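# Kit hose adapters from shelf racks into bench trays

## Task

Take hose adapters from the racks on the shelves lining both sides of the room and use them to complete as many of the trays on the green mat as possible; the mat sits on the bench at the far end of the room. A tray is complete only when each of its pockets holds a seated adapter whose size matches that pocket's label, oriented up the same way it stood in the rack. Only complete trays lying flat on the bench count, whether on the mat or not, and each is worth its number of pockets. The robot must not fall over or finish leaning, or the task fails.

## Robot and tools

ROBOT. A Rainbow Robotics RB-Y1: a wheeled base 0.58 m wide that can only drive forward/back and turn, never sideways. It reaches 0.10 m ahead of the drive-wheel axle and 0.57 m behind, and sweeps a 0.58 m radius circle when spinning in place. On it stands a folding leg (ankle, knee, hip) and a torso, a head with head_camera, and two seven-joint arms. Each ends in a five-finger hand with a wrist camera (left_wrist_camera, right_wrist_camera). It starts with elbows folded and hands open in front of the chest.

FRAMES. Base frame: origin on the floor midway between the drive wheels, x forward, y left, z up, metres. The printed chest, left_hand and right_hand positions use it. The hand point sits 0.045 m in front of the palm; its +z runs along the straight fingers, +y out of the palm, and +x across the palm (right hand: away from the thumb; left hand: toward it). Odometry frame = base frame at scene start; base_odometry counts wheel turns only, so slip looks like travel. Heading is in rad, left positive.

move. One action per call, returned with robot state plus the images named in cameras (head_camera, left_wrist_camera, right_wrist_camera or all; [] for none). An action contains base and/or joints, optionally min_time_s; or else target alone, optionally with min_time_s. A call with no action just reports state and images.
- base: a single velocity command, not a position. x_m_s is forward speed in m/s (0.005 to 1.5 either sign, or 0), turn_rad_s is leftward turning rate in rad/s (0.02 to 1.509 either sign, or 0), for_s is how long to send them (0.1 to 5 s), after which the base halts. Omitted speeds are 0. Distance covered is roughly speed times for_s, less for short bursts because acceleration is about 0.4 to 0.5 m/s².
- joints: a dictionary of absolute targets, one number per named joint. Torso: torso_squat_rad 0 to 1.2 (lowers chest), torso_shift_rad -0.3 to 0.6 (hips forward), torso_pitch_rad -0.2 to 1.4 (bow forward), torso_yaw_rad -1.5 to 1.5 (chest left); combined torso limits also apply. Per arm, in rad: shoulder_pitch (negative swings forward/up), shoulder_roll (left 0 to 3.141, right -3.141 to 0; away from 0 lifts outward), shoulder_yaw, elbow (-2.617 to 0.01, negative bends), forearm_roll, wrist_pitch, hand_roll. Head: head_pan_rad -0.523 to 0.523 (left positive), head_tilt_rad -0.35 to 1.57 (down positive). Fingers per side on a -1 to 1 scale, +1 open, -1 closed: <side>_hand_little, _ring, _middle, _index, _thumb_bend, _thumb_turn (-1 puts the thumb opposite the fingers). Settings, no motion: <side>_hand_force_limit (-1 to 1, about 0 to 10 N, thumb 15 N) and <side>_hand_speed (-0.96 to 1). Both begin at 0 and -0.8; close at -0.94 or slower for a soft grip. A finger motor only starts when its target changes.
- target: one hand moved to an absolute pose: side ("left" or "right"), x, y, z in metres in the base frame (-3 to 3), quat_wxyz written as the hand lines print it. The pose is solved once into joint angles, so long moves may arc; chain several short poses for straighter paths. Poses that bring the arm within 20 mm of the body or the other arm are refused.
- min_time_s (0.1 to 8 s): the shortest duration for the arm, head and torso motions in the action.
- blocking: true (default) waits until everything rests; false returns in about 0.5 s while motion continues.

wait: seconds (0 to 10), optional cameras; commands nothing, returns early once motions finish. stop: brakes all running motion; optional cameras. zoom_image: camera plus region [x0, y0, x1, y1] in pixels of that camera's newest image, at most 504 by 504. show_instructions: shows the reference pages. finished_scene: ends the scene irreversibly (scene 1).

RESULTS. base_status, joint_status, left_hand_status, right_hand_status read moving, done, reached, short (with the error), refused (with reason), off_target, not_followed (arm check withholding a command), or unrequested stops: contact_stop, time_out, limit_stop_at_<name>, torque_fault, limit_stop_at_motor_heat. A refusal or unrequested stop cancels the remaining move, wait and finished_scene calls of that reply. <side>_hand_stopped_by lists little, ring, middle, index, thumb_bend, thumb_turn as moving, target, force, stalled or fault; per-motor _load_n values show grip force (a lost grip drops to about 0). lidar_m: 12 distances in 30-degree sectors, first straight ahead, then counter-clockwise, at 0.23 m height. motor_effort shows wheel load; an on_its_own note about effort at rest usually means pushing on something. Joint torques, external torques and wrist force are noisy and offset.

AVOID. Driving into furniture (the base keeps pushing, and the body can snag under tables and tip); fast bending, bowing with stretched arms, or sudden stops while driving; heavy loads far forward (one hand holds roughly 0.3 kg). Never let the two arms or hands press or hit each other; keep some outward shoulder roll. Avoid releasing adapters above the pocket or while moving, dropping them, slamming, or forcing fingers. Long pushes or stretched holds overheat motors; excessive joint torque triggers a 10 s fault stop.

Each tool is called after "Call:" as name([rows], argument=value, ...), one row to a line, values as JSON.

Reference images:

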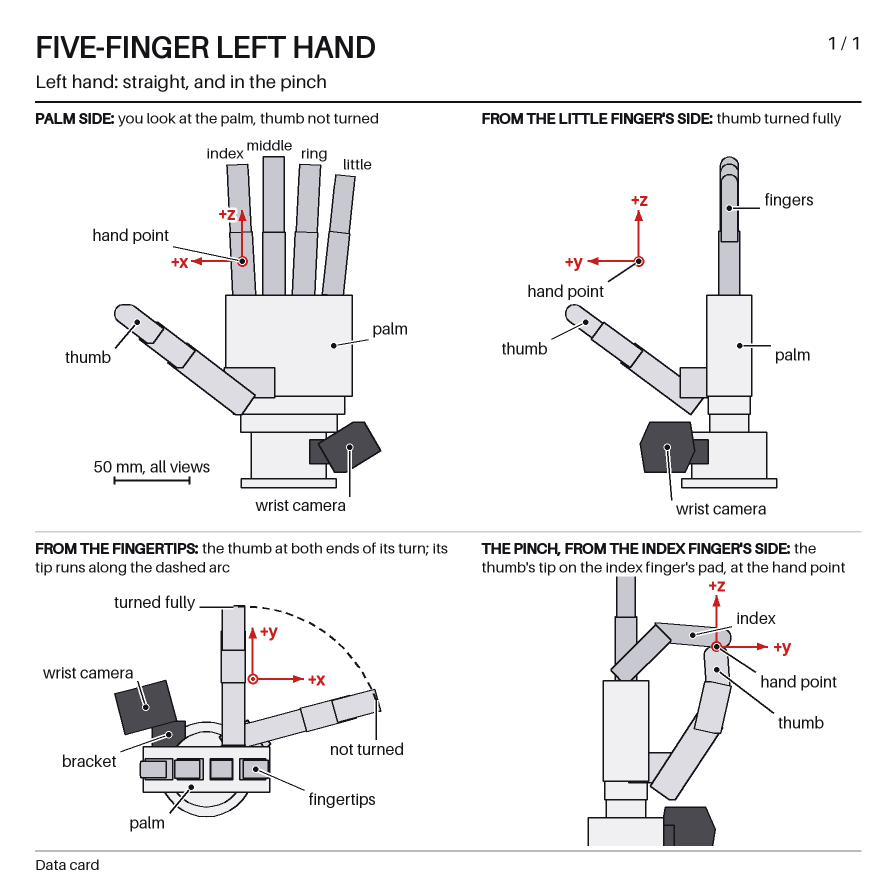

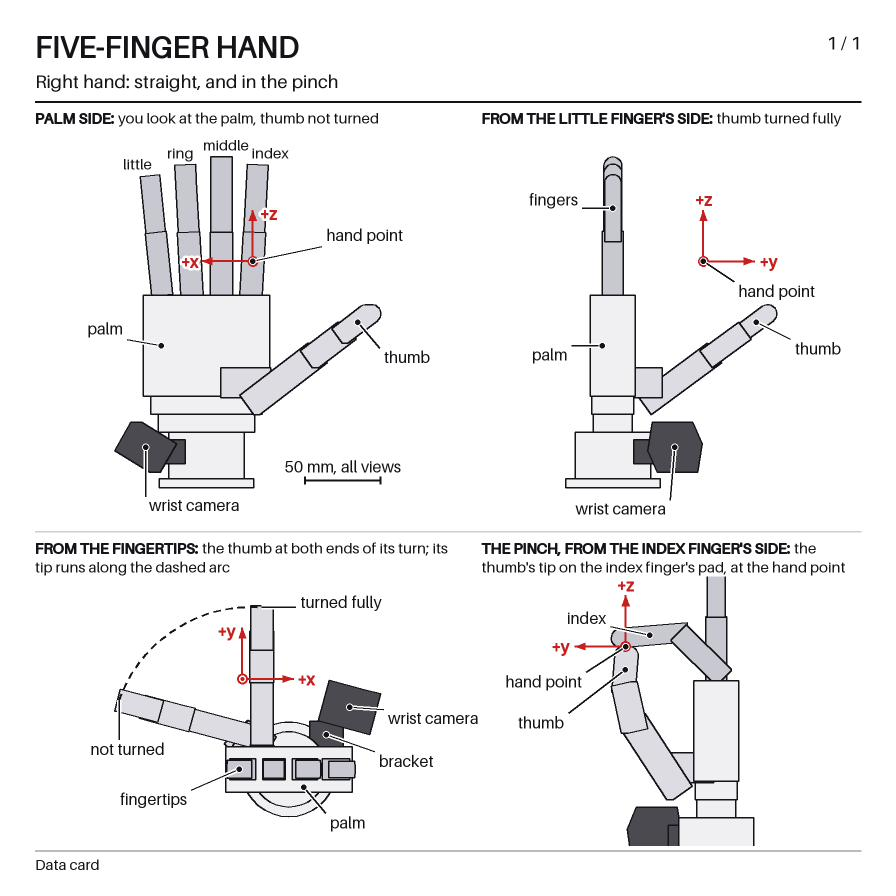

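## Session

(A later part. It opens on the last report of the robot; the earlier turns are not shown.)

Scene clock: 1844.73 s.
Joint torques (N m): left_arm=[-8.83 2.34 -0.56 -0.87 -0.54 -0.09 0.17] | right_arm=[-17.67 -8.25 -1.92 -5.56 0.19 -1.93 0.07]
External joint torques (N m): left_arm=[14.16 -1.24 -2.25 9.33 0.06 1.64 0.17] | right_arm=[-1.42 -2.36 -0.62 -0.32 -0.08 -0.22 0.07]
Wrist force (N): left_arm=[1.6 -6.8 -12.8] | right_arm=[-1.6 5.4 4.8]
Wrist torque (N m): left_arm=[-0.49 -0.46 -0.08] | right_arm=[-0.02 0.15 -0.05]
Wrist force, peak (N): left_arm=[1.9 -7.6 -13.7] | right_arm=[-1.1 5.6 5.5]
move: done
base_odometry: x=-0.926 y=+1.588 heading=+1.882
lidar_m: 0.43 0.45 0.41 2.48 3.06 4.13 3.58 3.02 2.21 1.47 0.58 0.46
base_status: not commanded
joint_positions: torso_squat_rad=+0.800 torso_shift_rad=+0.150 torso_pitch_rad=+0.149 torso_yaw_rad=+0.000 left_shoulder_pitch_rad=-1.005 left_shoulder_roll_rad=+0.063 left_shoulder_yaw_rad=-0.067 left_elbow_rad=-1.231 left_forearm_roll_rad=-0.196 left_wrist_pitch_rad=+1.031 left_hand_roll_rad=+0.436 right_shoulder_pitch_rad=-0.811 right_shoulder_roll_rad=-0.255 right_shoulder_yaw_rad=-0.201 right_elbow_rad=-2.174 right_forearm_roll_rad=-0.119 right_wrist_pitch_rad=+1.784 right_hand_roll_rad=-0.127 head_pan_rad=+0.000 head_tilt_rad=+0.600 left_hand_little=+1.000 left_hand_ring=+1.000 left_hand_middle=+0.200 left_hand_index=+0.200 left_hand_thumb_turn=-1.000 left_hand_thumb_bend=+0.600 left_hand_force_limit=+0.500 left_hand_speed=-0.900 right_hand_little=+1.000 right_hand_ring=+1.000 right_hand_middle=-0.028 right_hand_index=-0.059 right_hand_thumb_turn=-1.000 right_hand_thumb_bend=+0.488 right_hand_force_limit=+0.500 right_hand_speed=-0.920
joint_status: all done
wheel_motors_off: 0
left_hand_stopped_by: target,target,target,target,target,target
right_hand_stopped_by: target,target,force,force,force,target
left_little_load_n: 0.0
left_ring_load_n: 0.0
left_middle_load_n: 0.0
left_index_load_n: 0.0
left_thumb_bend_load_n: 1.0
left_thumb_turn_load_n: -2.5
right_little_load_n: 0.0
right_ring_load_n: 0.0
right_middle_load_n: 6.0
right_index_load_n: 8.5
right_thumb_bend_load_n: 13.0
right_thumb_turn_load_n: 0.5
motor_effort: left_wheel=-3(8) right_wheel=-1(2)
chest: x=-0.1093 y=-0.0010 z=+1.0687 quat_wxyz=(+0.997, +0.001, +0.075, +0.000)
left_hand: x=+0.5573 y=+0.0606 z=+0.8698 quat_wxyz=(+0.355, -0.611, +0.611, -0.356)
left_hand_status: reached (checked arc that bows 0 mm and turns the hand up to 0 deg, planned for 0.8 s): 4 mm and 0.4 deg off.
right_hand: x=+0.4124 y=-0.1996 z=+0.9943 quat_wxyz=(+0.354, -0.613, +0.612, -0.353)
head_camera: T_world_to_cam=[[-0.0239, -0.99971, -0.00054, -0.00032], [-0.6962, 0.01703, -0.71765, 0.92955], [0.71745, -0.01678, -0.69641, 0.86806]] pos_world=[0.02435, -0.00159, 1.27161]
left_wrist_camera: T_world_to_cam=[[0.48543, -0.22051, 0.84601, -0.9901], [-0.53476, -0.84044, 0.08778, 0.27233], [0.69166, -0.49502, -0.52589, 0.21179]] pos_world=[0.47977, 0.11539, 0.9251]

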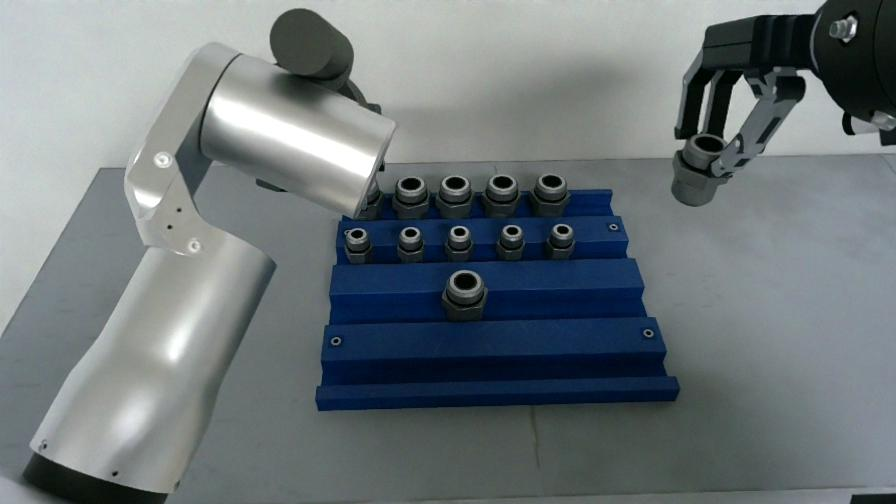

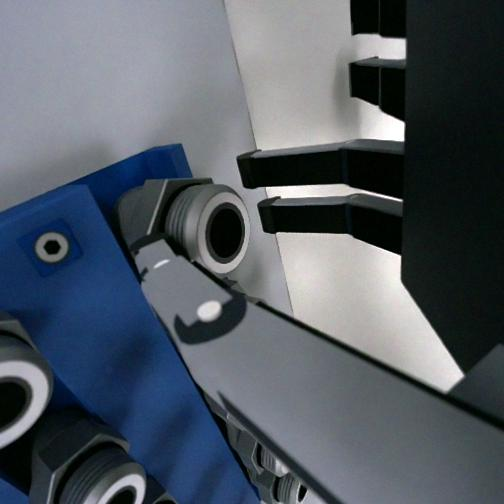

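Call:
move(target={"side": "left", "x": 0.557, "y": 0.0612, "z": 0.8765, "quat_wxyz": [0.3536, -0.6124, 0.6124, -0.3536]}, min_time_s=0.6, cameras=[])

Call:
move(target={"side": "left", "x": 0.552, "y": 0.0614, "z": 0.8755, "quat_wxyz": [0.3536, -0.6124, 0.6124, -0.3536]}, min_time_s=0.6, cameras=[])

Call:
move(target={"side": "left", "x": 0.552, "y": 0.0614, "z": 0.8695, "quat_wxyz": [0.3536, -0.6124, 0.6124, -0.3536]}, min_time_s=0.8, cameras=["left_wrist_camera"])

Call:
zoom_image(camera="left_wrist_camera", region=[100, 140, 300, 300])

Scene clock: 1846.00 s.
Joint torques (N m): left_arm=[-20.59 5.24 3.17 -10.74 -0.45 -1.35 -0.34] | right_arm=[-17.68 -8.51 -2.15 -5.59 0.14 -2.06 0.09]
External joint torques (N m): left_arm=[2.5 1.51 1.46 -0.6 0.14 0.38 -0.33] | right_arm=[-1.43 -2.62 -0.85 -0.35 -0.13 -0.35 0.08]
Wrist force (N): left_arm=[1.9 6.8 7.2] | right_arm=[-1.8 5.2 5.4]
Wrist torque (N m): left_arm=[0.26 -0.16 -0.50] | right_arm=[-0.09 0.16 -0.08]
Wrist force, peak (N): left_arm=[2.0 -7.3 -13.2] | right_arm=[-1.2 5.9 5.2]
move: done
base_odometry: x=-0.926 y=+1.588 heading=+1.882
lidar_m: 0.43 0.46 0.40 2.47 3.06 4.12 3.57 3.02 2.19 1.47 0.58 0.46
base_status: not commanded
joint_positions: torso_squat_rad=+0.800 torso_shift_rad=+0.150 torso_pitch_rad=+0.150 torso_yaw_rad=+0.000 left_shoulder_pitch_rad=-1.020 left_shoulder_roll_rad=+0.066 left_shoulder_yaw_rad=-0.062 left_elbow_rad=-1.236 left_forearm_roll_rad=-0.188 left_wrist_pitch_rad=+1.055 left_hand_roll_rad=+0.428 right_shoulder_pitch_rad=-0.811 right_shoulder_roll_rad=-0.255 right_shoulder_yaw_rad=-0.201 right_elbow_rad=-2.174 right_forearm_roll_rad=-0.119 right_wrist_pitch_rad=+1.784 right_hand_roll_rad=-0.127 head_pan_rad=+0.000 head_tilt_rad=+0.600 left_hand_little=+1.000 left_hand_ring=+1.000 left_hand_middle=+0.200 left_hand_index=+0.200 left_hand_thumb_turn=-1.000 left_hand_thumb_bend=+0.600 left_hand_force_limit=+0.500 left_hand_speed=-0.900 right_hand_little=+1.000 right_hand_ring=+1.000 right_hand_middle=-0.028 right_hand_index=-0.059 right_hand_thumb_turn=-1.000 right_hand_thumb_bend=+0.488 right_hand_force_limit=+0.500 right_hand_speed=-0.920
joint_status: all done
wheel_motors_off: 0
left_hand_stopped_by: target,target,target,target,target,target
right_hand_stopped_by: target,target,force,force,force,target
left_little_load_n: 0.0
left_ring_load_n: 0.0
left_middle_load_n: 0.0
left_index_load_n: 0.0
left_thumb_bend_load_n: 0.5
left_thumb_turn_load_n: 0.5
right_little_load_n: 0.0
right_ring_load_n: 0.0
right_middle_load_n: 6.0
right_index_load_n: 8.5
right_thumb_bend_load_n: 13.0
right_thumb_turn_load_n: 0.5
motor_effort: left_wheel=-4(6) right_wheel=-2(2)
chest: x=-0.1090 y=-0.0010 z=+1.0687 quat_wxyz=(+0.997, +0.001, +0.075, +0.000)
left_hand: x=+0.5572 y=+0.0609 z=+0.8761 quat_wxyz=(+0.353, -0.612, +0.613, -0.354)
left_hand_status: reached (checked arc that bows 0 mm and turns the hand up to 0 deg, planned for 0.6 s): 1 mm and 0.0 deg off.
right_hand: x=+0.4126 y=-0.1996 z=+0.9940 quat_wxyz=(+0.353, -0.613, +0.612, -0.353)

Scene clock: 1846.93 s.
Joint torques (N m): left_arm=[-18.17 2.78 0.24 -11.24 -0.75 -1.25 -0.28] | right_arm=[-17.9 -8.05 -1.6 -5.44 0.24 -2.02 0.07]
External joint torques (N m): left_arm=[4.66 -0.73 -1.47 -1.15 -0.15 0.48 -0.27] | right_arm=[-1.66 -2.17 -0.3 -0.2 -0.03 -0.31 0.07]
Wrist force (N): left_arm=[1.5 6.8 7.5] | right_arm=[-1.1 5.4 5.0]
Wrist torque (N m): left_arm=[0.28 -0.12 -0.50] | right_arm=[-0.08 0.08 0.00]
Wrist force, peak (N): left_arm=[1.8 7.0 7.7] | right_arm=[-1.9 5.8 5.2]
move: done
base_odometry: x=-0.926 y=+1.588 heading=+1.882
lidar_m: 0.44 0.46 0.41 2.48 3.07 4.14 3.58 3.02 2.19 1.47 0.58 0.46
base_status: not commanded
joint_positions: torso_squat_rad=+0.800 torso_shift_rad=+0.150 torso_pitch_rad=+0.150 torso_yaw_rad=+0.000 left_shoulder_pitch_rad=-1.001 left_shoulder_roll_rad=+0.064 left_shoulder_yaw_rad=-0.067 left_elbow_rad=-1.271 left_forearm_roll_rad=-0.190 left_wrist_pitch_rad=+1.071 left_hand_roll_rad=+0.425 right_shoulder_pitch_rad=-0.811 right_shoulder_roll_rad=-0.255 right_shoulder_yaw_rad=-0.201 right_elbow_rad=-2.174 right_forearm_roll_rad=-0.119 right_wrist_pitch_rad=+1.784 right_hand_roll_rad=-0.127 head_pan_rad=+0.000 head_tilt_rad=+0.600 left_hand_little=+1.000 left_hand_ring=+1.000 left_hand_middle=+0.200 left_hand_index=+0.200 left_hand_thumb_turn=-1.000 left_hand_thumb_bend=+0.600 left_hand_force_limit=+0.500 left_hand_speed=-0.900 right_hand_little=+1.000 right_hand_ring=+1.000 right_hand_middle=-0.028 right_hand_index=-0.059 right_hand_thumb_turn=-1.000 right_hand_thumb_bend=+0.488 right_hand_force_limit=+0.500 right_hand_speed=-0.920
joint_status: all done
wheel_motors_off: 0
left_hand_stopped_by: target,target,target,target,target,target
right_hand_stopped_by: target,target,force,force,force,target
left_little_load_n: 0.0
left_ring_load_n: 0.0
left_middle_load_n: 0.0
left_index_load_n: 0.0
left_thumb_bend_load_n: 0.0
left_thumb_turn_load_n: 0.0
right_little_load_n: 0.0
right_ring_load_n: 0.0
right_middle_load_n: 6.0
right_index_load_n: 8.5
right_thumb_bend_load_n: 13.0
right_thumb_turn_load_n: 0.5
motor_effort: left_wheel=-3(6) right_wheel=-1(2)
chest: x=-0.1090 y=-0.0010 z=+1.0687 quat_wxyz=(+0.997, +0.001, +0.075, +0.000)
left_hand: x=+0.5525 y=+0.0615 z=+0.8758 quat_wxyz=(+0.354, -0.613, +0.612, -0.354)
left_hand_status: reached (checked arc that bows 1 mm and turns the hand up to 0 deg, planned for 0.6 s): 1 mm and 0.0 deg off.
right_hand: x=+0.4126 y=-0.1996 z=+0.9940 quat_wxyz=(+0.353, -0.613, +0.612, -0.353)

Scene clock: 1848.07 s.
Joint torques (N m): left_arm=[-17.35 2.68 0.06 -9.34 -0.92 -1.62 0.28] | right_arm=[-17.85 -8.39 -2.05 -5.49 0.14 -2.14 0.06]
External joint torques (N m): left_arm=[5.4 -0.72 -1.64 0.8 -0.32 0.11 0.28] | right_arm=[-1.61 -2.51 -0.74 -0.25 -0.13 -0.43 0.05]
Wrist force (N): left_arm=[1.6 6.8 7.6] | right_arm=[-0.2 5.0 4.5]
Wrist torque (N m): left_arm=[0.26 -0.14 -0.32] | right_arm=[-0.10 -0.06 0.01]
Wrist force, peak (N): left_arm=[1.6 7.1 7.7] | right_arm=[-1.5 6.1 5.1]
move: done
base_odometry: x=-0.926 y=+1.588 heading=+1.882
lidar_m: 0.43 0.45 0.41 2.49 3.07 4.14 3.57 3.02 2.20 1.47 0.57 0.46
base_status: not commanded
joint_positions: torso_squat_rad=+0.800 torso_shift_rad=+0.150 torso_pitch_rad=+0.150 torso_yaw_rad=+0.000 left_shoulder_pitch_rad=-0.990 left_shoulder_roll_rad=+0.062 left_shoulder_yaw_rad=-0.070 left_elbow_rad=-1.267 left_forearm_roll_rad=-0.195 left_wrist_pitch_rad=+1.057 left_hand_roll_rad=+0.430 right_shoulder_pitch_rad=-0.811 right_shoulder_roll_rad=-0.255 right_shoulder_yaw_rad=-0.201 right_elbow_rad=-2.174 right_forearm_roll_rad=-0.119 right_wrist_pitch_rad=+1.784 right_hand_roll_rad=-0.127 head_pan_rad=+0.000 head_tilt_rad=+0.600 left_hand_little=+1.000 left_hand_ring=+1.000 left_hand_middle=+0.200 left_hand_index=+0.200 left_hand_thumb_turn=-1.000 left_hand_thumb_bend=+0.600 left_hand_force_limit=+0.500 left_hand_speed=-0.900 right_hand_little=+1.000 right_hand_ring=+1.000 right_hand_middle=-0.028 right_hand_index=-0.059 right_hand_thumb_turn=-1.000 right_hand_thumb_bend=+0.488 right_hand_force_limit=+0.500 right_hand_speed=-0.920
joint_status: all done
wheel_motors_off: 0
left_hand_stopped_by: target,target,target,target,target,target
right_hand_stopped_by: target,target,force,force,force,target
left_little_load_n: 0.0
left_ring_load_n: 0.0
left_middle_load_n: 0.0
left_index_load_n: 0.0
left_thumb_bend_load_n: 0.0
left_thumb_turn_load_n: 0.0
right_little_load_n: 0.0
right_ring_load_n: 0.0
right_middle_load_n: 6.0
right_index_load_n: 8.5
right_thumb_bend_load_n: 12.5
right_thumb_turn_load_n: 0.5
motor_effort: left_wheel=-2(5) right_wheel=-1(2)
chest: x=-0.1090 y=-0.0010 z=+1.0687 quat_wxyz=(+0.997, +0.001, +0.075, +0.000)
left_hand: x=+0.5521 y=+0.0615 z=+0.8702 quat_wxyz=(+0.354, -0.612, +0.612, -0.354)
left_hand_status: reached (checked arc that bows 0 mm and turns the hand up to 0 deg, planned for 0.8 s): 1 mm and 0.1 deg off.
right_hand: x=+0.4126 y=-0.1996 z=+0.9940 quat_wxyz=(+0.353, -0.613, +0.612, -0.353)
left_wrist_camera: T_world_to_cam=[[0.4902, -0.22065, 0.84322, -0.9878], [-0.53321, -0.8412, 0.08986, 0.26777], [0.68948, -0.49366, -0.53001, 0.22082]] pos_world=[0.47475, 0.1163, 0.92591]

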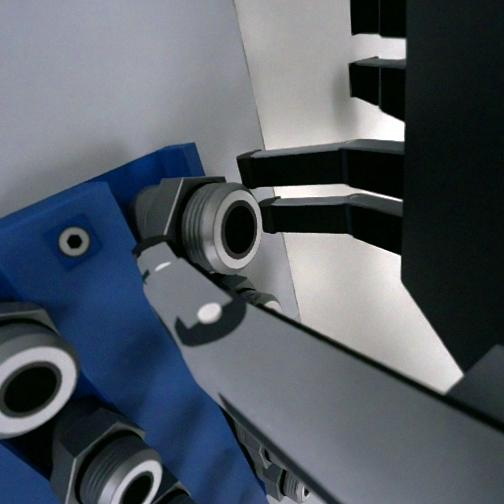

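Scaled by 2.520 from the camera's image (finer frame: 720x720).

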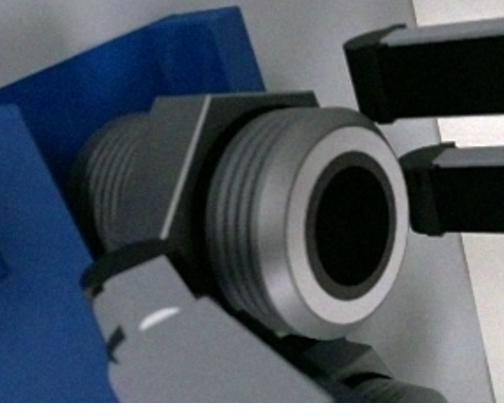

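Call:
move(target={"side": "left", "x": 0.5515, "y": 0.0614, "z": 0.866, "quat_wxyz": [0.3536, -0.6124, 0.6124, -0.3536]}, min_time_s=0.8, cameras=["left_wrist_camera"])

Call:
zoom_image(camera="left_wrist_camera", region=[100, 140, 300, 300])

Scene clock: 1849.50 s.
Joint torques (N m): left_arm=[-17.87 2.46 -0.24 -9.15 -0.86 -1.78 0.42] | right_arm=[-17.61 -7.99 -1.86 -5.57 0.29 -2.15 0.02]
External joint torques (N m): left_arm=[4.83 -0.87 -1.93 1.02 -0.26 -0.06 0.42] | right_arm=[-1.36 -2.1 -0.55 -0.32 0.02 -0.44 0.01]
Wrist force (N): left_arm=[1.9 6.9 7.8] | right_arm=[-1.3 5.9 4.9]
Wrist torque (N m): left_arm=[0.27 -0.17 -0.31] | right_arm=[0.04 0.09 -0.02]
Wrist force, peak (N): left_arm=[1.5 7.1 7.7] | right_arm=[-1.3 5.9 4.9]
move: done
base_odometry: x=-0.926 y=+1.588 heading=+1.882
lidar_m: 0.43 0.45 0.41 2.48 3.06 4.13 3.58 3.02 2.19 1.49 0.57 0.46
base_status: not commanded
joint_positions: torso_squat_rad=+0.800 torso_shift_rad=+0.150 torso_pitch_rad=+0.150 torso_yaw_rad=+0.000 left_shoulder_pitch_rad=-0.983 left_shoulder_roll_rad=+0.060 left_shoulder_yaw_rad=-0.072 left_elbow_rad=-1.265 left_forearm_roll_rad=-0.199 left_wrist_pitch_rad=+1.048 left_hand_roll_rad=+0.433 right_shoulder_pitch_rad=-0.811 right_shoulder_roll_rad=-0.255 right_shoulder_yaw_rad=-0.201 right_elbow_rad=-2.174 right_forearm_roll_rad=-0.119 right_wrist_pitch_rad=+1.784 right_hand_roll_rad=-0.127 head_pan_rad=+0.000 head_tilt_rad=+0.600 left_hand_little=+1.000 left_hand_ring=+1.000 left_hand_middle=+0.200 left_hand_index=+0.200 left_hand_thumb_turn=-1.000 left_hand_thumb_bend=+0.600 left_hand_force_limit=+0.500 left_hand_speed=-0.900 right_hand_little=+1.000 right_hand_ring=+1.000 right_hand_middle=-0.028 right_hand_index=-0.059 right_hand_thumb_turn=-1.000 right_hand_thumb_bend=+0.488 right_hand_force_limit=+0.500 right_hand_speed=-0.920
joint_status: all done
wheel_motors_off: 0
left_hand_stopped_by: target,target,target,target,target,target
right_hand_stopped_by: target,target,force,force,force,target
left_little_load_n: 0.0
left_ring_load_n: 0.0
left_middle_load_n: 0.0
left_index_load_n: 0.0
left_thumb_bend_load_n: 0.0
left_thumb_turn_load_n: 0.5
right_little_load_n: 0.0
right_ring_load_n: 0.0
right_middle_load_n: 6.0
right_index_load_n: 8.5
right_thumb_bend_load_n: 13.0
right_thumb_turn_load_n: 0.5
motor_effort: left_wheel=-4(6) right_wheel=-2(2)
chest: x=-0.1090 y=-0.0010 z=+1.0687 quat_wxyz=(+0.997, +0.001, +0.075, +0.000)
left_hand: x=+0.5517 y=+0.0615 z=+0.8667 quat_wxyz=(+0.354, -0.612, +0.612, -0.354)
left_hand_status: reached (checked arc that bows 0 mm and turns the hand up to 0 deg, planned for 0.8 s): 1 mm and 0.1 deg off.
right_hand: x=+0.4126 y=-0.1996 z=+0.9940 quat_wxyz=(+0.353, -0.613, +0.612, -0.353)
left_wrist_camera: T_world_to_cam=[[0.4902, -0.22058, 0.84324, -0.9847], [-0.53315, -0.84123, 0.08988, 0.26775], [0.68953, -0.49363, -0.52997, 0.21913]] pos_world=[0.47435, 0.1162, 0.92241]

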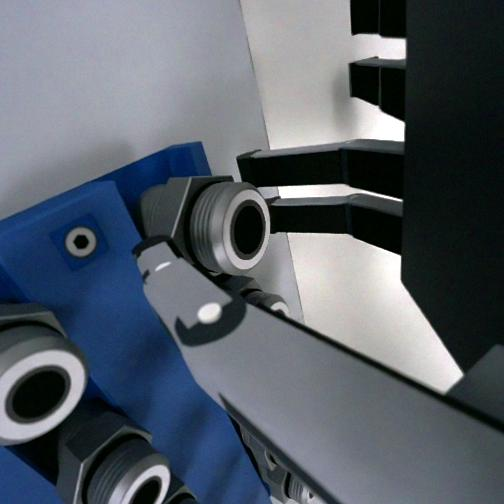

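Scaled by 2.520 from the camera's image (finer frame: 720x720).

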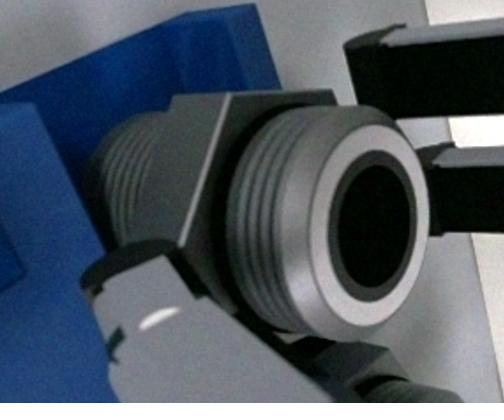

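Call:
move(target={"side": "left", "x": 0.5515, "y": 0.0614, "z": 0.8625, "quat_wxyz": [0.3536, -0.6124, 0.6124, -0.3536]}, min_time_s=0.8, cameras=["left_wrist_camera"])

Scene clock: 1850.87 s.
Joint torques (N m): left_arm=[-18.38 2.23 0.23 -9.43 -0.95 -1.67 0.4] | right_arm=[-17.81 -8.31 -2.12 -5.6 0.21 -1.93 0.12]
External joint torques (N m): left_arm=[4.29 -1.05 -1.43 0.77 -0.35 0.05 0.41] | right_arm=[-1.56 -2.42 -0.82 -0.36 -0.06 -0.22 0.11]
Wrist force (N): left_arm=[1.6 6.8 7.7] | right_arm=[-0.6 5.3 4.3]
Wrist torque (N m): left_arm=[0.28 -0.13 -0.31] | right_arm=[-0.04 -0.02 -0.03]
Wrist force, peak (N): left_arm=[1.6 7.0 7.6] | right_arm=[-1.5 5.8 4.9]
move: done
base_odometry: x=-0.926 y=+1.588 heading=+1.882
lidar_m: 0.43 0.46 0.41 2.48 3.06 4.14 3.57 3.02 2.20 1.48 0.58 0.46
base_status: not commanded
joint_positions: torso_squat_rad=+0.800 torso_shift_rad=+0.150 torso_pitch_rad=+0.150 torso_yaw_rad=+0.000 left_shoulder_pitch_rad=-0.978 left_shoulder_roll_rad=+0.059 left_shoulder_yaw_rad=-0.074 left_elbow_rad=-1.260 left_forearm_roll_rad=-0.202 left_wrist_pitch_rad=+1.039 left_hand_roll_rad=+0.436 right_shoulder_pitch_rad=-0.811 right_shoulder_roll_rad=-0.255 right_shoulder_yaw_rad=-0.201 right_elbow_rad=-2.174 right_forearm_roll_rad=-0.119 right_wrist_pitch_rad=+1.784 right_hand_roll_rad=-0.127 head_pan_rad=+0.000 head_tilt_rad=+0.600 left_hand_little=+1.000 left_hand_ring=+1.000 left_hand_middle=+0.200 left_hand_index=+0.200 left_hand_thumb_turn=-1.000 left_hand_thumb_bend=+0.600 left_hand_force_limit=+0.500 left_hand_speed=-0.900 right_hand_little=+1.000 right_hand_ring=+1.000 right_hand_middle=-0.028 right_hand_index=-0.059 right_hand_thumb_turn=-1.000 right_hand_thumb_bend=+0.488 right_hand_force_limit=+0.500 right_hand_speed=-0.920
joint_status: all done
wheel_motors_off: 0
left_hand_stopped_by: target,target,target,target,target,target
right_hand_stopped_by: target,target,force,force,force,target
left_little_load_n: 0.0
left_ring_load_n: 0.0
left_middle_load_n: 0.0
left_index_load_n: 0.0
left_thumb_bend_load_n: 0.5
left_thumb_turn_load_n: 0.0
right_little_load_n: 0.0
right_ring_load_n: 0.0
right_middle_load_n: 6.0
right_index_load_n: 8.5
right_thumb_bend_load_n: 13.0
right_thumb_turn_load_n: 0.5
motor_effort: left_wheel=-3(6) right_wheel=-1(2)
chest: x=-0.1090 y=-0.0010 z=+1.0687 quat_wxyz=(+0.997, +0.001, +0.075, +0.000)
left_hand: x=+0.5517 y=+0.0615 z=+0.8632 quat_wxyz=(+0.354, -0.612, +0.612, -0.354)
left_hand_status: reached (checked arc that bows 0 mm and turns the hand up to 0 deg, planned for 0.8 s): 1 mm and 0.1 deg off.
right_hand: x=+0.4126 y=-0.1996 z=+0.9940 quat_wxyz=(+0.353, -0.613, +0.612, -0.353)
left_wrist_camera: T_world_to_cam=[[0.49014, -0.22054, 0.84328, -0.98175], [-0.53316, -0.84123, 0.08988, 0.26814], [0.68957, -0.49366, -0.5299, 0.21724]] pos_world=[0.47435, 0.1163, 0.91891]

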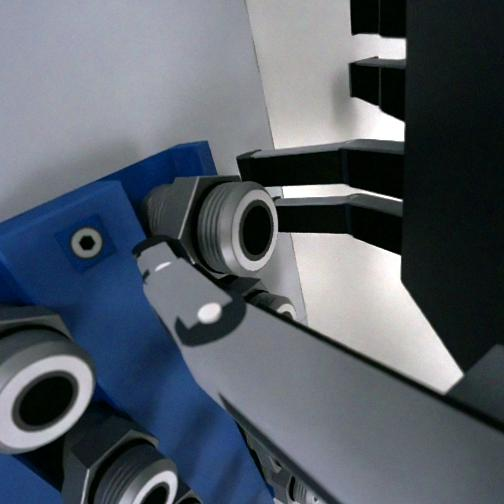

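Call:
move(joints={"left_hand_speed": -0.92, "left_hand_force_limit": 0.5, "left_hand_index": -0.31, "left_hand_middle": -0.31, "left_hand_thumb_bend": 0.04}, cameras=["left_wrist_camera"])

Call:
move(target={"side": "left", "x": 0.5517, "y": 0.0615, "z": 0.881, "quat_wxyz": [0.3536, -0.6124, 0.6124, -0.3536]}, min_time_s=1.5, cameras=["left_wrist_camera"])

Scene clock: 1853.63 s.
Joint torques (N m): left_arm=[-18.41 2.3 0.31 -9.63 -0.86 -1.34 0.22] | right_arm=[-17.61 -8.16 -2.05 -5.51 0.14 -2 0.21]
External joint torques (N m): left_arm=[4.26 -0.98 -1.36 0.57 -0.26 0.39 0.23] | right_arm=[-1.36 -2.27 -0.75 -0.27 -0.13 -0.29 0.21]
Wrist force (N): left_arm=[1.8 7.4 7.7] | right_arm=[-1.0 5.0 4.5]
Wrist torque (N m): left_arm=[0.25 -0.14 -0.32] | right_arm=[-0.08 0.05 0.04]
Wrist force, peak (N): left_arm=[1.8 7.8 8.3] | right_arm=[-1.0 6.0 5.4]
move: off_target
base_odometry: x=-0.926 y=+1.588 heading=+1.882
lidar_m: 0.44 0.45 0.40 2.48 3.07 4.15 3.58 3.03 2.20 1.47 0.58 0.45
base_status: not commanded
joint_positions: torso_squat_rad=+0.800 torso_shift_rad=+0.150 torso_pitch_rad=+0.150 torso_yaw_rad=+0.000 left_shoulder_pitch_rad=-0.978 left_shoulder_roll_rad=+0.059 left_shoulder_yaw_rad=-0.074 left_elbow_rad=-1.260 left_forearm_roll_rad=-0.202 left_wrist_pitch_rad=+1.039 left_hand_roll_rad=+0.436 right_shoulder_pitch_rad=-0.811 right_shoulder_roll_rad=-0.255 right_shoulder_yaw_rad=-0.201 right_elbow_rad=-2.174 right_forearm_roll_rad=-0.119 right_wrist_pitch_rad=+1.784 right_hand_roll_rad=-0.127 head_pan_rad=+0.000 head_tilt_rad=+0.600 left_hand_little=+1.000 left_hand_ring=+1.000 left_hand_middle=+0.031 left_hand_index=+0.038 left_hand_thumb_turn=-1.000 left_hand_thumb_bend=+0.493 left_hand_force_limit=+0.500 left_hand_speed=-0.920 right_hand_little=+1.000 right_hand_ring=+1.000 right_hand_middle=-0.028 right_hand_index=-0.059 right_hand_thumb_turn=-1.000 right_hand_thumb_bend=+0.488 right_hand_force_limit=+0.500 right_hand_speed=-0.920
joint_status: left_hand_middle off_target (ended at +0.031, target -0.310); left_hand_index off_target (ended at +0.038, target -0.310); left_hand_thumb_bend off_target (ended at +0.493, target +0.040); the others done
wheel_motors_off: 0
left_hand_stopped_by: target,target,force,force,force,target
right_hand_stopped_by: target,target,force,force,force,target
left_little_load_n: 0.0
left_ring_load_n: 0.0
left_middle_load_n: 8.5
left_index_load_n: 8.5
left_thumb_bend_load_n: 11.0
left_thumb_turn_load_n: -1.5
right_little_load_n: 0.0
right_ring_load_n: 0.0
right_middle_load_n: 6.0
right_index_load_n: 8.5
right_thumb_bend_load_n: 13.0
right_thumb_turn_load_n: 0.5
motor_effort: left_wheel=-4(6) right_wheel=-1(2)
chest: x=-0.1090 y=-0.0010 z=+1.0687 quat_wxyz=(+0.997, +0.001, +0.075, +0.000)
left_hand: x=+0.5517 y=+0.0615 z=+0.8630 quat_wxyz=(+0.354, -0.612, +0.612, -0.354)
right_hand: x=+0.4126 y=-0.1996 z=+0.9940 quat_wxyz=(+0.353, -0.613, +0.612, -0.353)
left_wrist_camera: T_world_to_cam=[[0.49033, -0.22058, 0.84316, -0.98164], [-0.53314, -0.84123, 0.08997, 0.26806], [0.68944, -0.49364, -0.53008, 0.21741]] pos_world=[0.47435, 0.1163, 0.91881]

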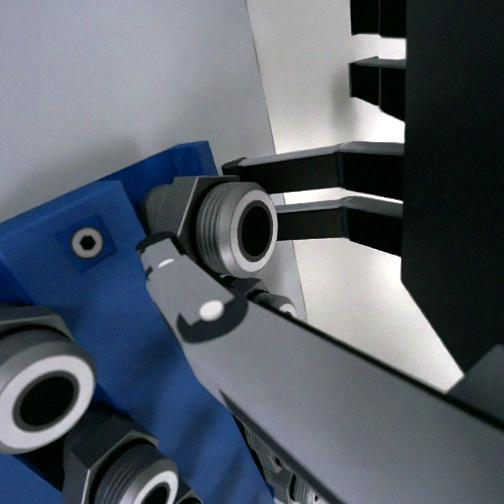

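Scene clock: 1855.47 s.
Joint torques (N m): left_arm=[-21.16 5.34 3.57 -11.94 -0.55 -1.6 -0.24] | right_arm=[-17.71 -8.28 -2.07 -5.75 0.25 -1.95 0.18]
External joint torques (N m): left_arm=[1.67 1.8 1.84 -1.89 0.05 0.14 -0.24] | right_arm=[-1.46 -2.39 -0.77 -0.51 -0.02 -0.24 0.18]
Wrist force (N): left_arm=[1.7 8.2 8.8] | right_arm=[-0.5 5.2 4.8]
Wrist torque (N m): left_arm=[0.22 -0.14 -0.49] | right_arm=[-0.12 -0.02 0.03]
Wrist force, peak (N): left_arm=[1.8 8.7 9.0] | right_arm=[-1.2 5.7 5.0]
move: done
base_odometry: x=-0.926 y=+1.588 heading=+1.882
lidar_m: 0.44 0.45 0.40 2.49 3.06 4.14 3.58 3.02 2.19 1.48 0.58 0.45
base_status: not commanded
joint_positions: torso_squat_rad=+0.800 torso_shift_rad=+0.150 torso_pitch_rad=+0.150 torso_yaw_rad=+0.000 left_shoulder_pitch_rad=-1.005 left_shoulder_roll_rad=+0.065 left_shoulder_yaw_rad=-0.064 left_elbow_rad=-1.283 left_forearm_roll_rad=-0.187 left_wrist_pitch_rad=+1.088 left_hand_roll_rad=+0.420 right_shoulder_pitch_rad=-0.811 right_shoulder_roll_rad=-0.255 right_shoulder_yaw_rad=-0.201 right_elbow_rad=-2.174 right_forearm_roll_rad=-0.119 right_wrist_pitch_rad=+1.784 right_hand_roll_rad=-0.127 head_pan_rad=+0.000 head_tilt_rad=+0.600 left_hand_little=+1.000 left_hand_ring=+1.000 left_hand_middle=+0.031 left_hand_index=+0.038 left_hand_thumb_turn=-1.000 left_hand_thumb_bend=+0.493 left_hand_force_limit=+0.500 left_hand_speed=-0.920 right_hand_little=+1.000 right_hand_ring=+1.000 right_hand_middle=-0.028 right_hand_index=-0.059 right_hand_thumb_turn=-1.000 right_hand_thumb_bend=+0.488 right_hand_force_limit=+0.500 right_hand_speed=-0.920
joint_status: all done
wheel_motors_off: 0
left_hand_stopped_by: target,target,force,force,force,target
right_hand_stopped_by: target,target,force,force,force,target
left_little_load_n: 0.0
left_ring_load_n: 0.0
left_middle_load_n: 8.0
left_index_load_n: 8.0
left_thumb_bend_load_n: 11.5
left_thumb_turn_load_n: -1.0
right_little_load_n: 0.0
right_ring_load_n: 0.0
right_middle_load_n: 6.0
right_index_load_n: 8.0
right_thumb_bend_load_n: 12.5
right_thumb_turn_load_n: 0.5
motor_effort: left_wheel=-3(6) right_wheel=-1(2)
chest: x=-0.1090 y=-0.0010 z=+1.0687 quat_wxyz=(+0.997, +0.001, +0.075, +0.000)
left_hand: x=+0.5516 y=+0.0613 z=+0.8806 quat_wxyz=(+0.353, -0.612, +0.613, -0.353)
left_hand_status: reached (checked arc that bows 0 mm and turns the hand up to 0 deg, planned for 1.5 s): 0 mm and 0.0 deg off.
right_hand: x=+0.4126 y=-0.1996 z=+0.9940 quat_wxyz=(+0.353, -0.613, +0.612, -0.353)
left_wrist_camera: T_world_to_cam=[[0.49152, -0.22109, 0.84233, -0.99627], [-0.53329, -0.84108, 0.09043, 0.26585], [0.68848, -0.49366, -0.53131, 0.22822]] pos_world=[0.47434, 0.116, 0.93641]

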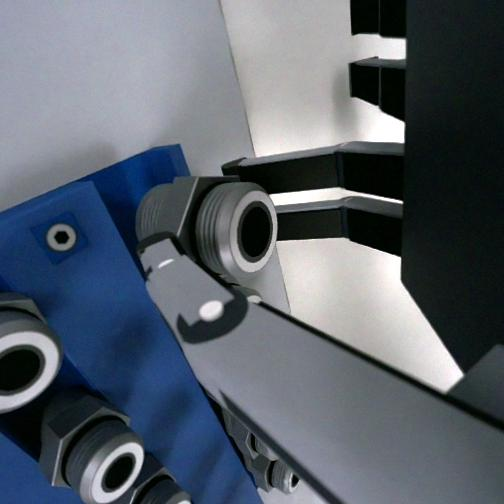

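Call:
move(target={"side": "left", "x": 0.5517, "y": 0.0615, "z": 0.96, "quat_wxyz": [0.3536, -0.6124, 0.6124, -0.3536]}, min_time_s=1.5, cameras=[])

Call:
move(joints={"left_shoulder_pitch_rad": -0.807, "left_shoulder_roll_rad": 0.25, "left_shoulder_yaw_rad": 0.212, "left_elbow_rad": -2.176, "left_forearm_roll_rad": 0.12, "left_wrist_pitch_rad": 1.781, "left_hand_roll_rad": 0.118, "torso_shift_rad": 0.0}, min_time_s=1.7, cameras=["head_camera", "left_wrist_camera", "right_wrist_camera"])

Call:
zoom_image(camera="head_camera", region=[110, 130, 210, 220])

Call:
zoom_image(camera="head_camera", region=[650, 120, 750, 220])

Call:
zoom_image(camera="left_wrist_camera", region=[140, 160, 300, 300])

Call:
zoom_image(camera="right_wrist_camera", region=[220, 160, 380, 300])

Scene clock: 1857.73 s.
Joint torques (N m): left_arm=[-22.3 6.17 3.81 -11.18 -0.48 -1.58 -0.3] | right_arm=[-17.66 -8.31 -2.05 -5.55 0.18 -1.99 0.07]
External joint torques (N m): left_arm=[1.32 1.2 1.95 -1.9 0.09 0.2 -0.3] | right_arm=[-1.42 -2.42 -0.75 -0.31 -0.09 -0.28 0.06]
Wrist force (N): left_arm=[1.7 8.3 8.6] | right_arm=[-0.5 5.6 4.5]
Wrist torque (N m): left_arm=[0.26 -0.14 -0.50] | right_arm=[0.05 -0.07 0.09]
Wrist force, peak (N): left_arm=[1.7 9.1 8.8] | right_arm=[-1.4 5.8 5.5]
move: done
base_odometry: x=-0.926 y=+1.588 heading=+1.882
lidar_m: 0.43 0.45 0.41 2.48 3.07 4.12 3.58 3.03 2.19 1.47 0.58 0.46
base_status: not commanded
joint_positions: torso_squat_rad=+0.800 torso_shift_rad=+0.150 torso_pitch_rad=+0.150 torso_yaw_rad=+0.000 left_shoulder_pitch_rad=-1.158 left_shoulder_roll_rad=+0.095 left_shoulder_yaw_rad=-0.013 left_elbow_rad=-1.330 left_forearm_roll_rad=-0.134 left_wrist_pitch_rad=+1.274 left_hand_roll_rad=+0.365 right_shoulder_pitch_rad=-0.811 right_shoulder_roll_rad=-0.255 right_shoulder_yaw_rad=-0.201 right_elbow_rad=-2.174 right_forearm_roll_rad=-0.119 right_wrist_pitch_rad=+1.784 right_hand_roll_rad=-0.127 head_pan_rad=+0.000 head_tilt_rad=+0.600 left_hand_little=+1.000 left_hand_ring=+1.000 left_hand_middle=+0.031 left_hand_index=+0.038 left_hand_thumb_turn=-1.000 left_hand_thumb_bend=+0.493 left_hand_force_limit=+0.500 left_hand_speed=-0.920 right_hand_little=+1.000 right_hand_ring=+1.000 right_hand_middle=-0.028 right_hand_index=-0.059 right_hand_thumb_turn=-1.000 right_hand_thumb_bend=+0.488 right_hand_force_limit=+0.500 right_hand_speed=-0.920
joint_status: all done
wheel_motors_off: 0
left_hand_stopped_by: target,target,force,force,force,target
right_hand_stopped_by: target,target,force,force,force,target
left_little_load_n: -0.5
left_ring_load_n: 0.0
left_middle_load_n: 8.5
left_index_load_n: 7.5
left_thumb_bend_load_n: 11.5
left_thumb_turn_load_n: -1.0
right_little_load_n: 0.0
right_ring_load_n: 0.0
right_middle_load_n: 6.0
right_index_load_n: 8.0
right_thumb_bend_load_n: 13.0
right_thumb_turn_load_n: 0.5
motor_effort: left_wheel=-3(7) right_wheel=-1(2)
chest: x=-0.1090 y=-0.0010 z=+1.0687 quat_wxyz=(+0.997, +0.001, +0.075, +0.000)
left_hand: x=+0.5516 y=+0.0614 z=+0.9597 quat_wxyz=(+0.353, -0.612, +0.613, -0.353)
left_hand_status: reached (checked arc that bows 3 mm and turns the hand up to 0 deg, planned for 1.5 s): 0 mm and 0.0 deg off.
right_hand: x=+0.4126 y=-0.1996 z=+0.9940 quat_wxyz=(+0.353, -0.613, +0.612, -0.353)

Scene clock: 1859.73 s.
Joint torques (N m): left_arm=[-14.71 7.51 2.63 -7.3 -0.13 -2.15 -0.04] | right_arm=[-17.9 -8.15 -1.88 -5.55 0.22 -2.08 0.09]
External joint torques (N m): left_arm=[2.47 1.52 1.06 -1.57 0.06 -0.26 -0.03] | right_arm=[-1.65 -2.26 -0.58 -0.31 -0.05 -0.38 0.09]
Wrist force (N): left_arm=[1.6 8.4 8.3] | right_arm=[-1.4 5.2 4.6]
Wrist torque (N m): left_arm=[0.29 -0.12 -0.51] | right_arm=[-0.02 0.11 -0.06]
Wrist force, peak (N): left_arm=[1.6 8.7 9.5] | right_arm=[-1.5 5.8 5.3]
move: done
base_odometry: x=-0.926 y=+1.588 heading=+1.882
lidar_m: 0.43 0.46 0.41 2.48 3.05 4.12 3.58 3.02 2.20 1.48 0.57 0.45
base_status: not commanded
joint_positions: torso_squat_rad=+0.800 torso_shift_rad=+0.000 torso_pitch_rad=+0.150 torso_yaw_rad=+0.000 left_shoulder_pitch_rad=-0.807 left_shoulder_roll_rad=+0.250 left_shoulder_yaw_rad=+0.212 left_elbow_rad=-2.176 left_forearm_roll_rad=+0.120 left_wrist_pitch_rad=+1.781 left_hand_roll_rad=+0.118 right_shoulder_pitch_rad=-0.811 right_shoulder_roll_rad=-0.255 right_shoulder_yaw_rad=-0.201 right_elbow_rad=-2.174 right_forearm_roll_rad=-0.119 right_wrist_pitch_rad=+1.784 right_hand_roll_rad=-0.127 head_pan_rad=+0.000 head_tilt_rad=+0.600 left_hand_little=+1.000 left_hand_ring=+1.000 left_hand_middle=+0.031 left_hand_index=+0.038 left_hand_thumb_turn=-1.000 left_hand_thumb_bend=+0.493 left_hand_force_limit=+0.500 left_hand_speed=-0.920 right_hand_little=+1.000 right_hand_ring=+1.000 right_hand_middle=-0.028 right_hand_index=-0.059 right_hand_thumb_turn=-1.000 right_hand_thumb_bend=+0.488 right_hand_force_limit=+0.500 right_hand_speed=-0.920
joint_status: all done
wheel_motors_off: 0
left_hand_stopped_by: target,target,force,force,force,target
right_hand_stopped_by: target,target,force,force,force,target
left_little_load_n: 0.0
left_ring_load_n: -0.5
left_middle_load_n: 8.0
left_index_load_n: 8.0
left_thumb_bend_load_n: 11.5
left_thumb_turn_load_n: -1.0
right_little_load_n: 0.0
right_ring_load_n: -0.5
right_middle_load_n: 6.0
right_index_load_n: 8.0
right_thumb_bend_load_n: 13.0
right_thumb_turn_load_n: 0.5
motor_effort: left_wheel=-2(6) right_wheel=-1(2)
chest: x=-0.1817 y=-0.0010 z=+1.0742 quat_wxyz=(+0.997, +0.001, +0.075, +0.000)
left_hand: x=+0.3399 y=+0.1998 z=+0.9999 quat_wxyz=(+0.354, -0.612, +0.612, -0.353)
right_hand: x=+0.3399 y=-0.1997 z=+0.9994 quat_wxyz=(+0.353, -0.613, +0.613, -0.353)
head_camera: T_world_to_cam=[[-0.02398, -0.99971, -0.00059, -0.00198], [-0.6967, 0.01713, -0.71715, 0.88236], [0.71696, -0.01678, -0.69691, 0.92424]] pos_world=[-0.04795, -0.00159, 1.27691]
left_wrist_camera: T_world_to_cam=[[0.49068, -0.22133, 0.84276, -0.96225], [-0.53318, -0.84125, 0.0895, 0.25965], [0.68917, -0.49326, -0.5308, 0.50489]] pos_world=[0.26265, 0.2545, 1.05571]
right_wrist_camera: T_world_to_cam=[[-0.51421, -0.2753, -0.81228, 0.92949], [-0.55548, 0.82851, 0.07084, 0.28299], [0.65348, 0.48763, -0.57895, 0.56521]] pos_world=[0.26579, -0.25418, 1.06218]

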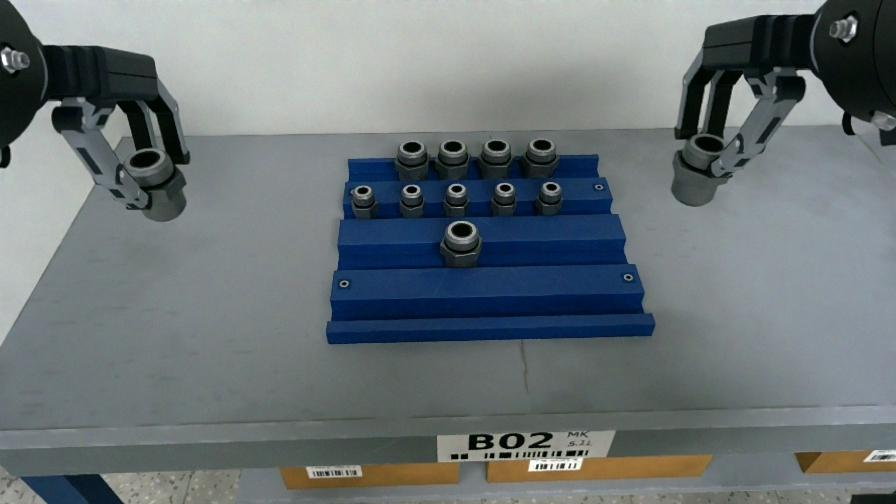

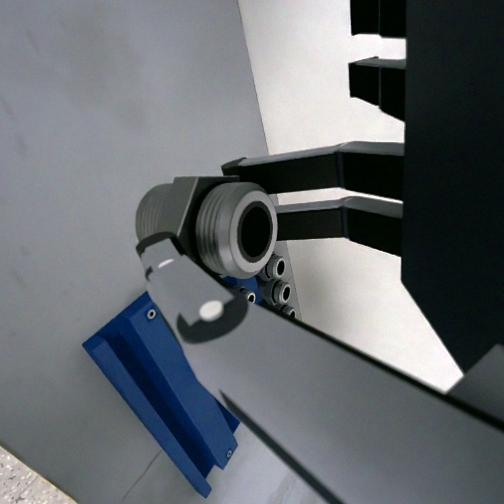

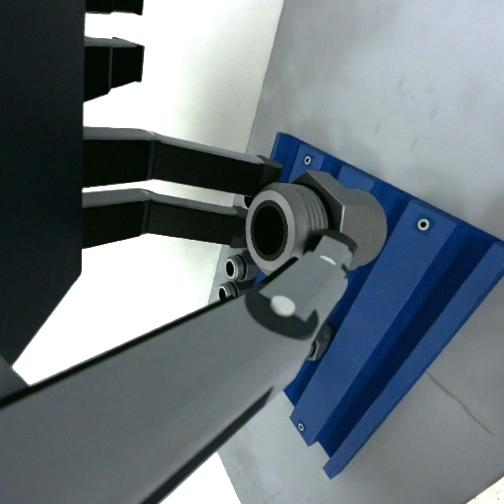

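Scaled by 5.040 from the camera's image (finer frame: 1280x720).

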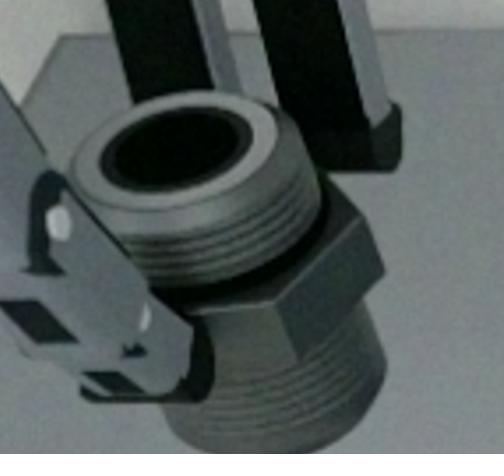

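Scaled by 5.040 from the camera's image (finer frame: 1280x720).

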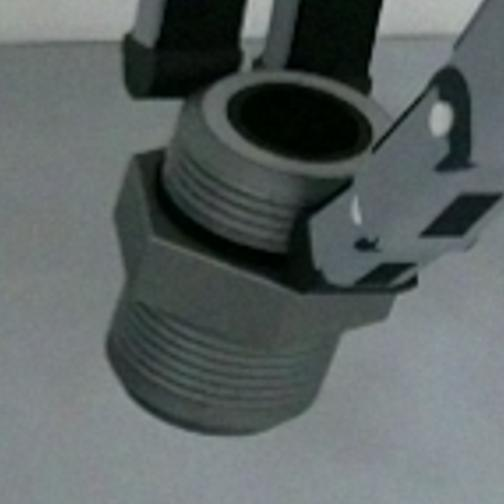

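Scaled by 3.150 from the camera's image (finer frame: 720x720).

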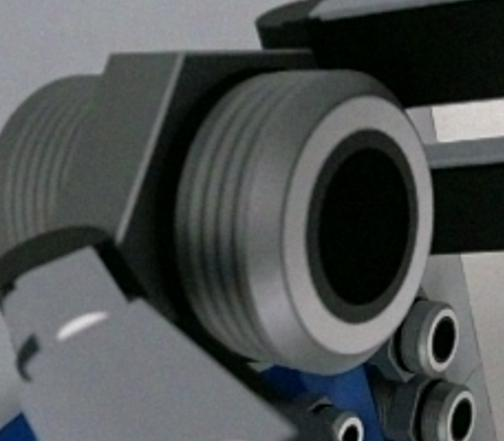

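Scaled by 3.150 from the camera's image (finer frame: 720x720).

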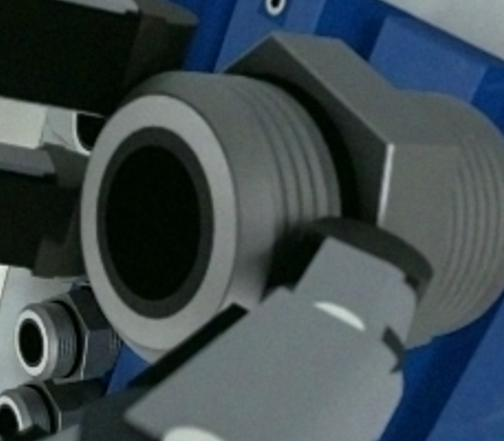

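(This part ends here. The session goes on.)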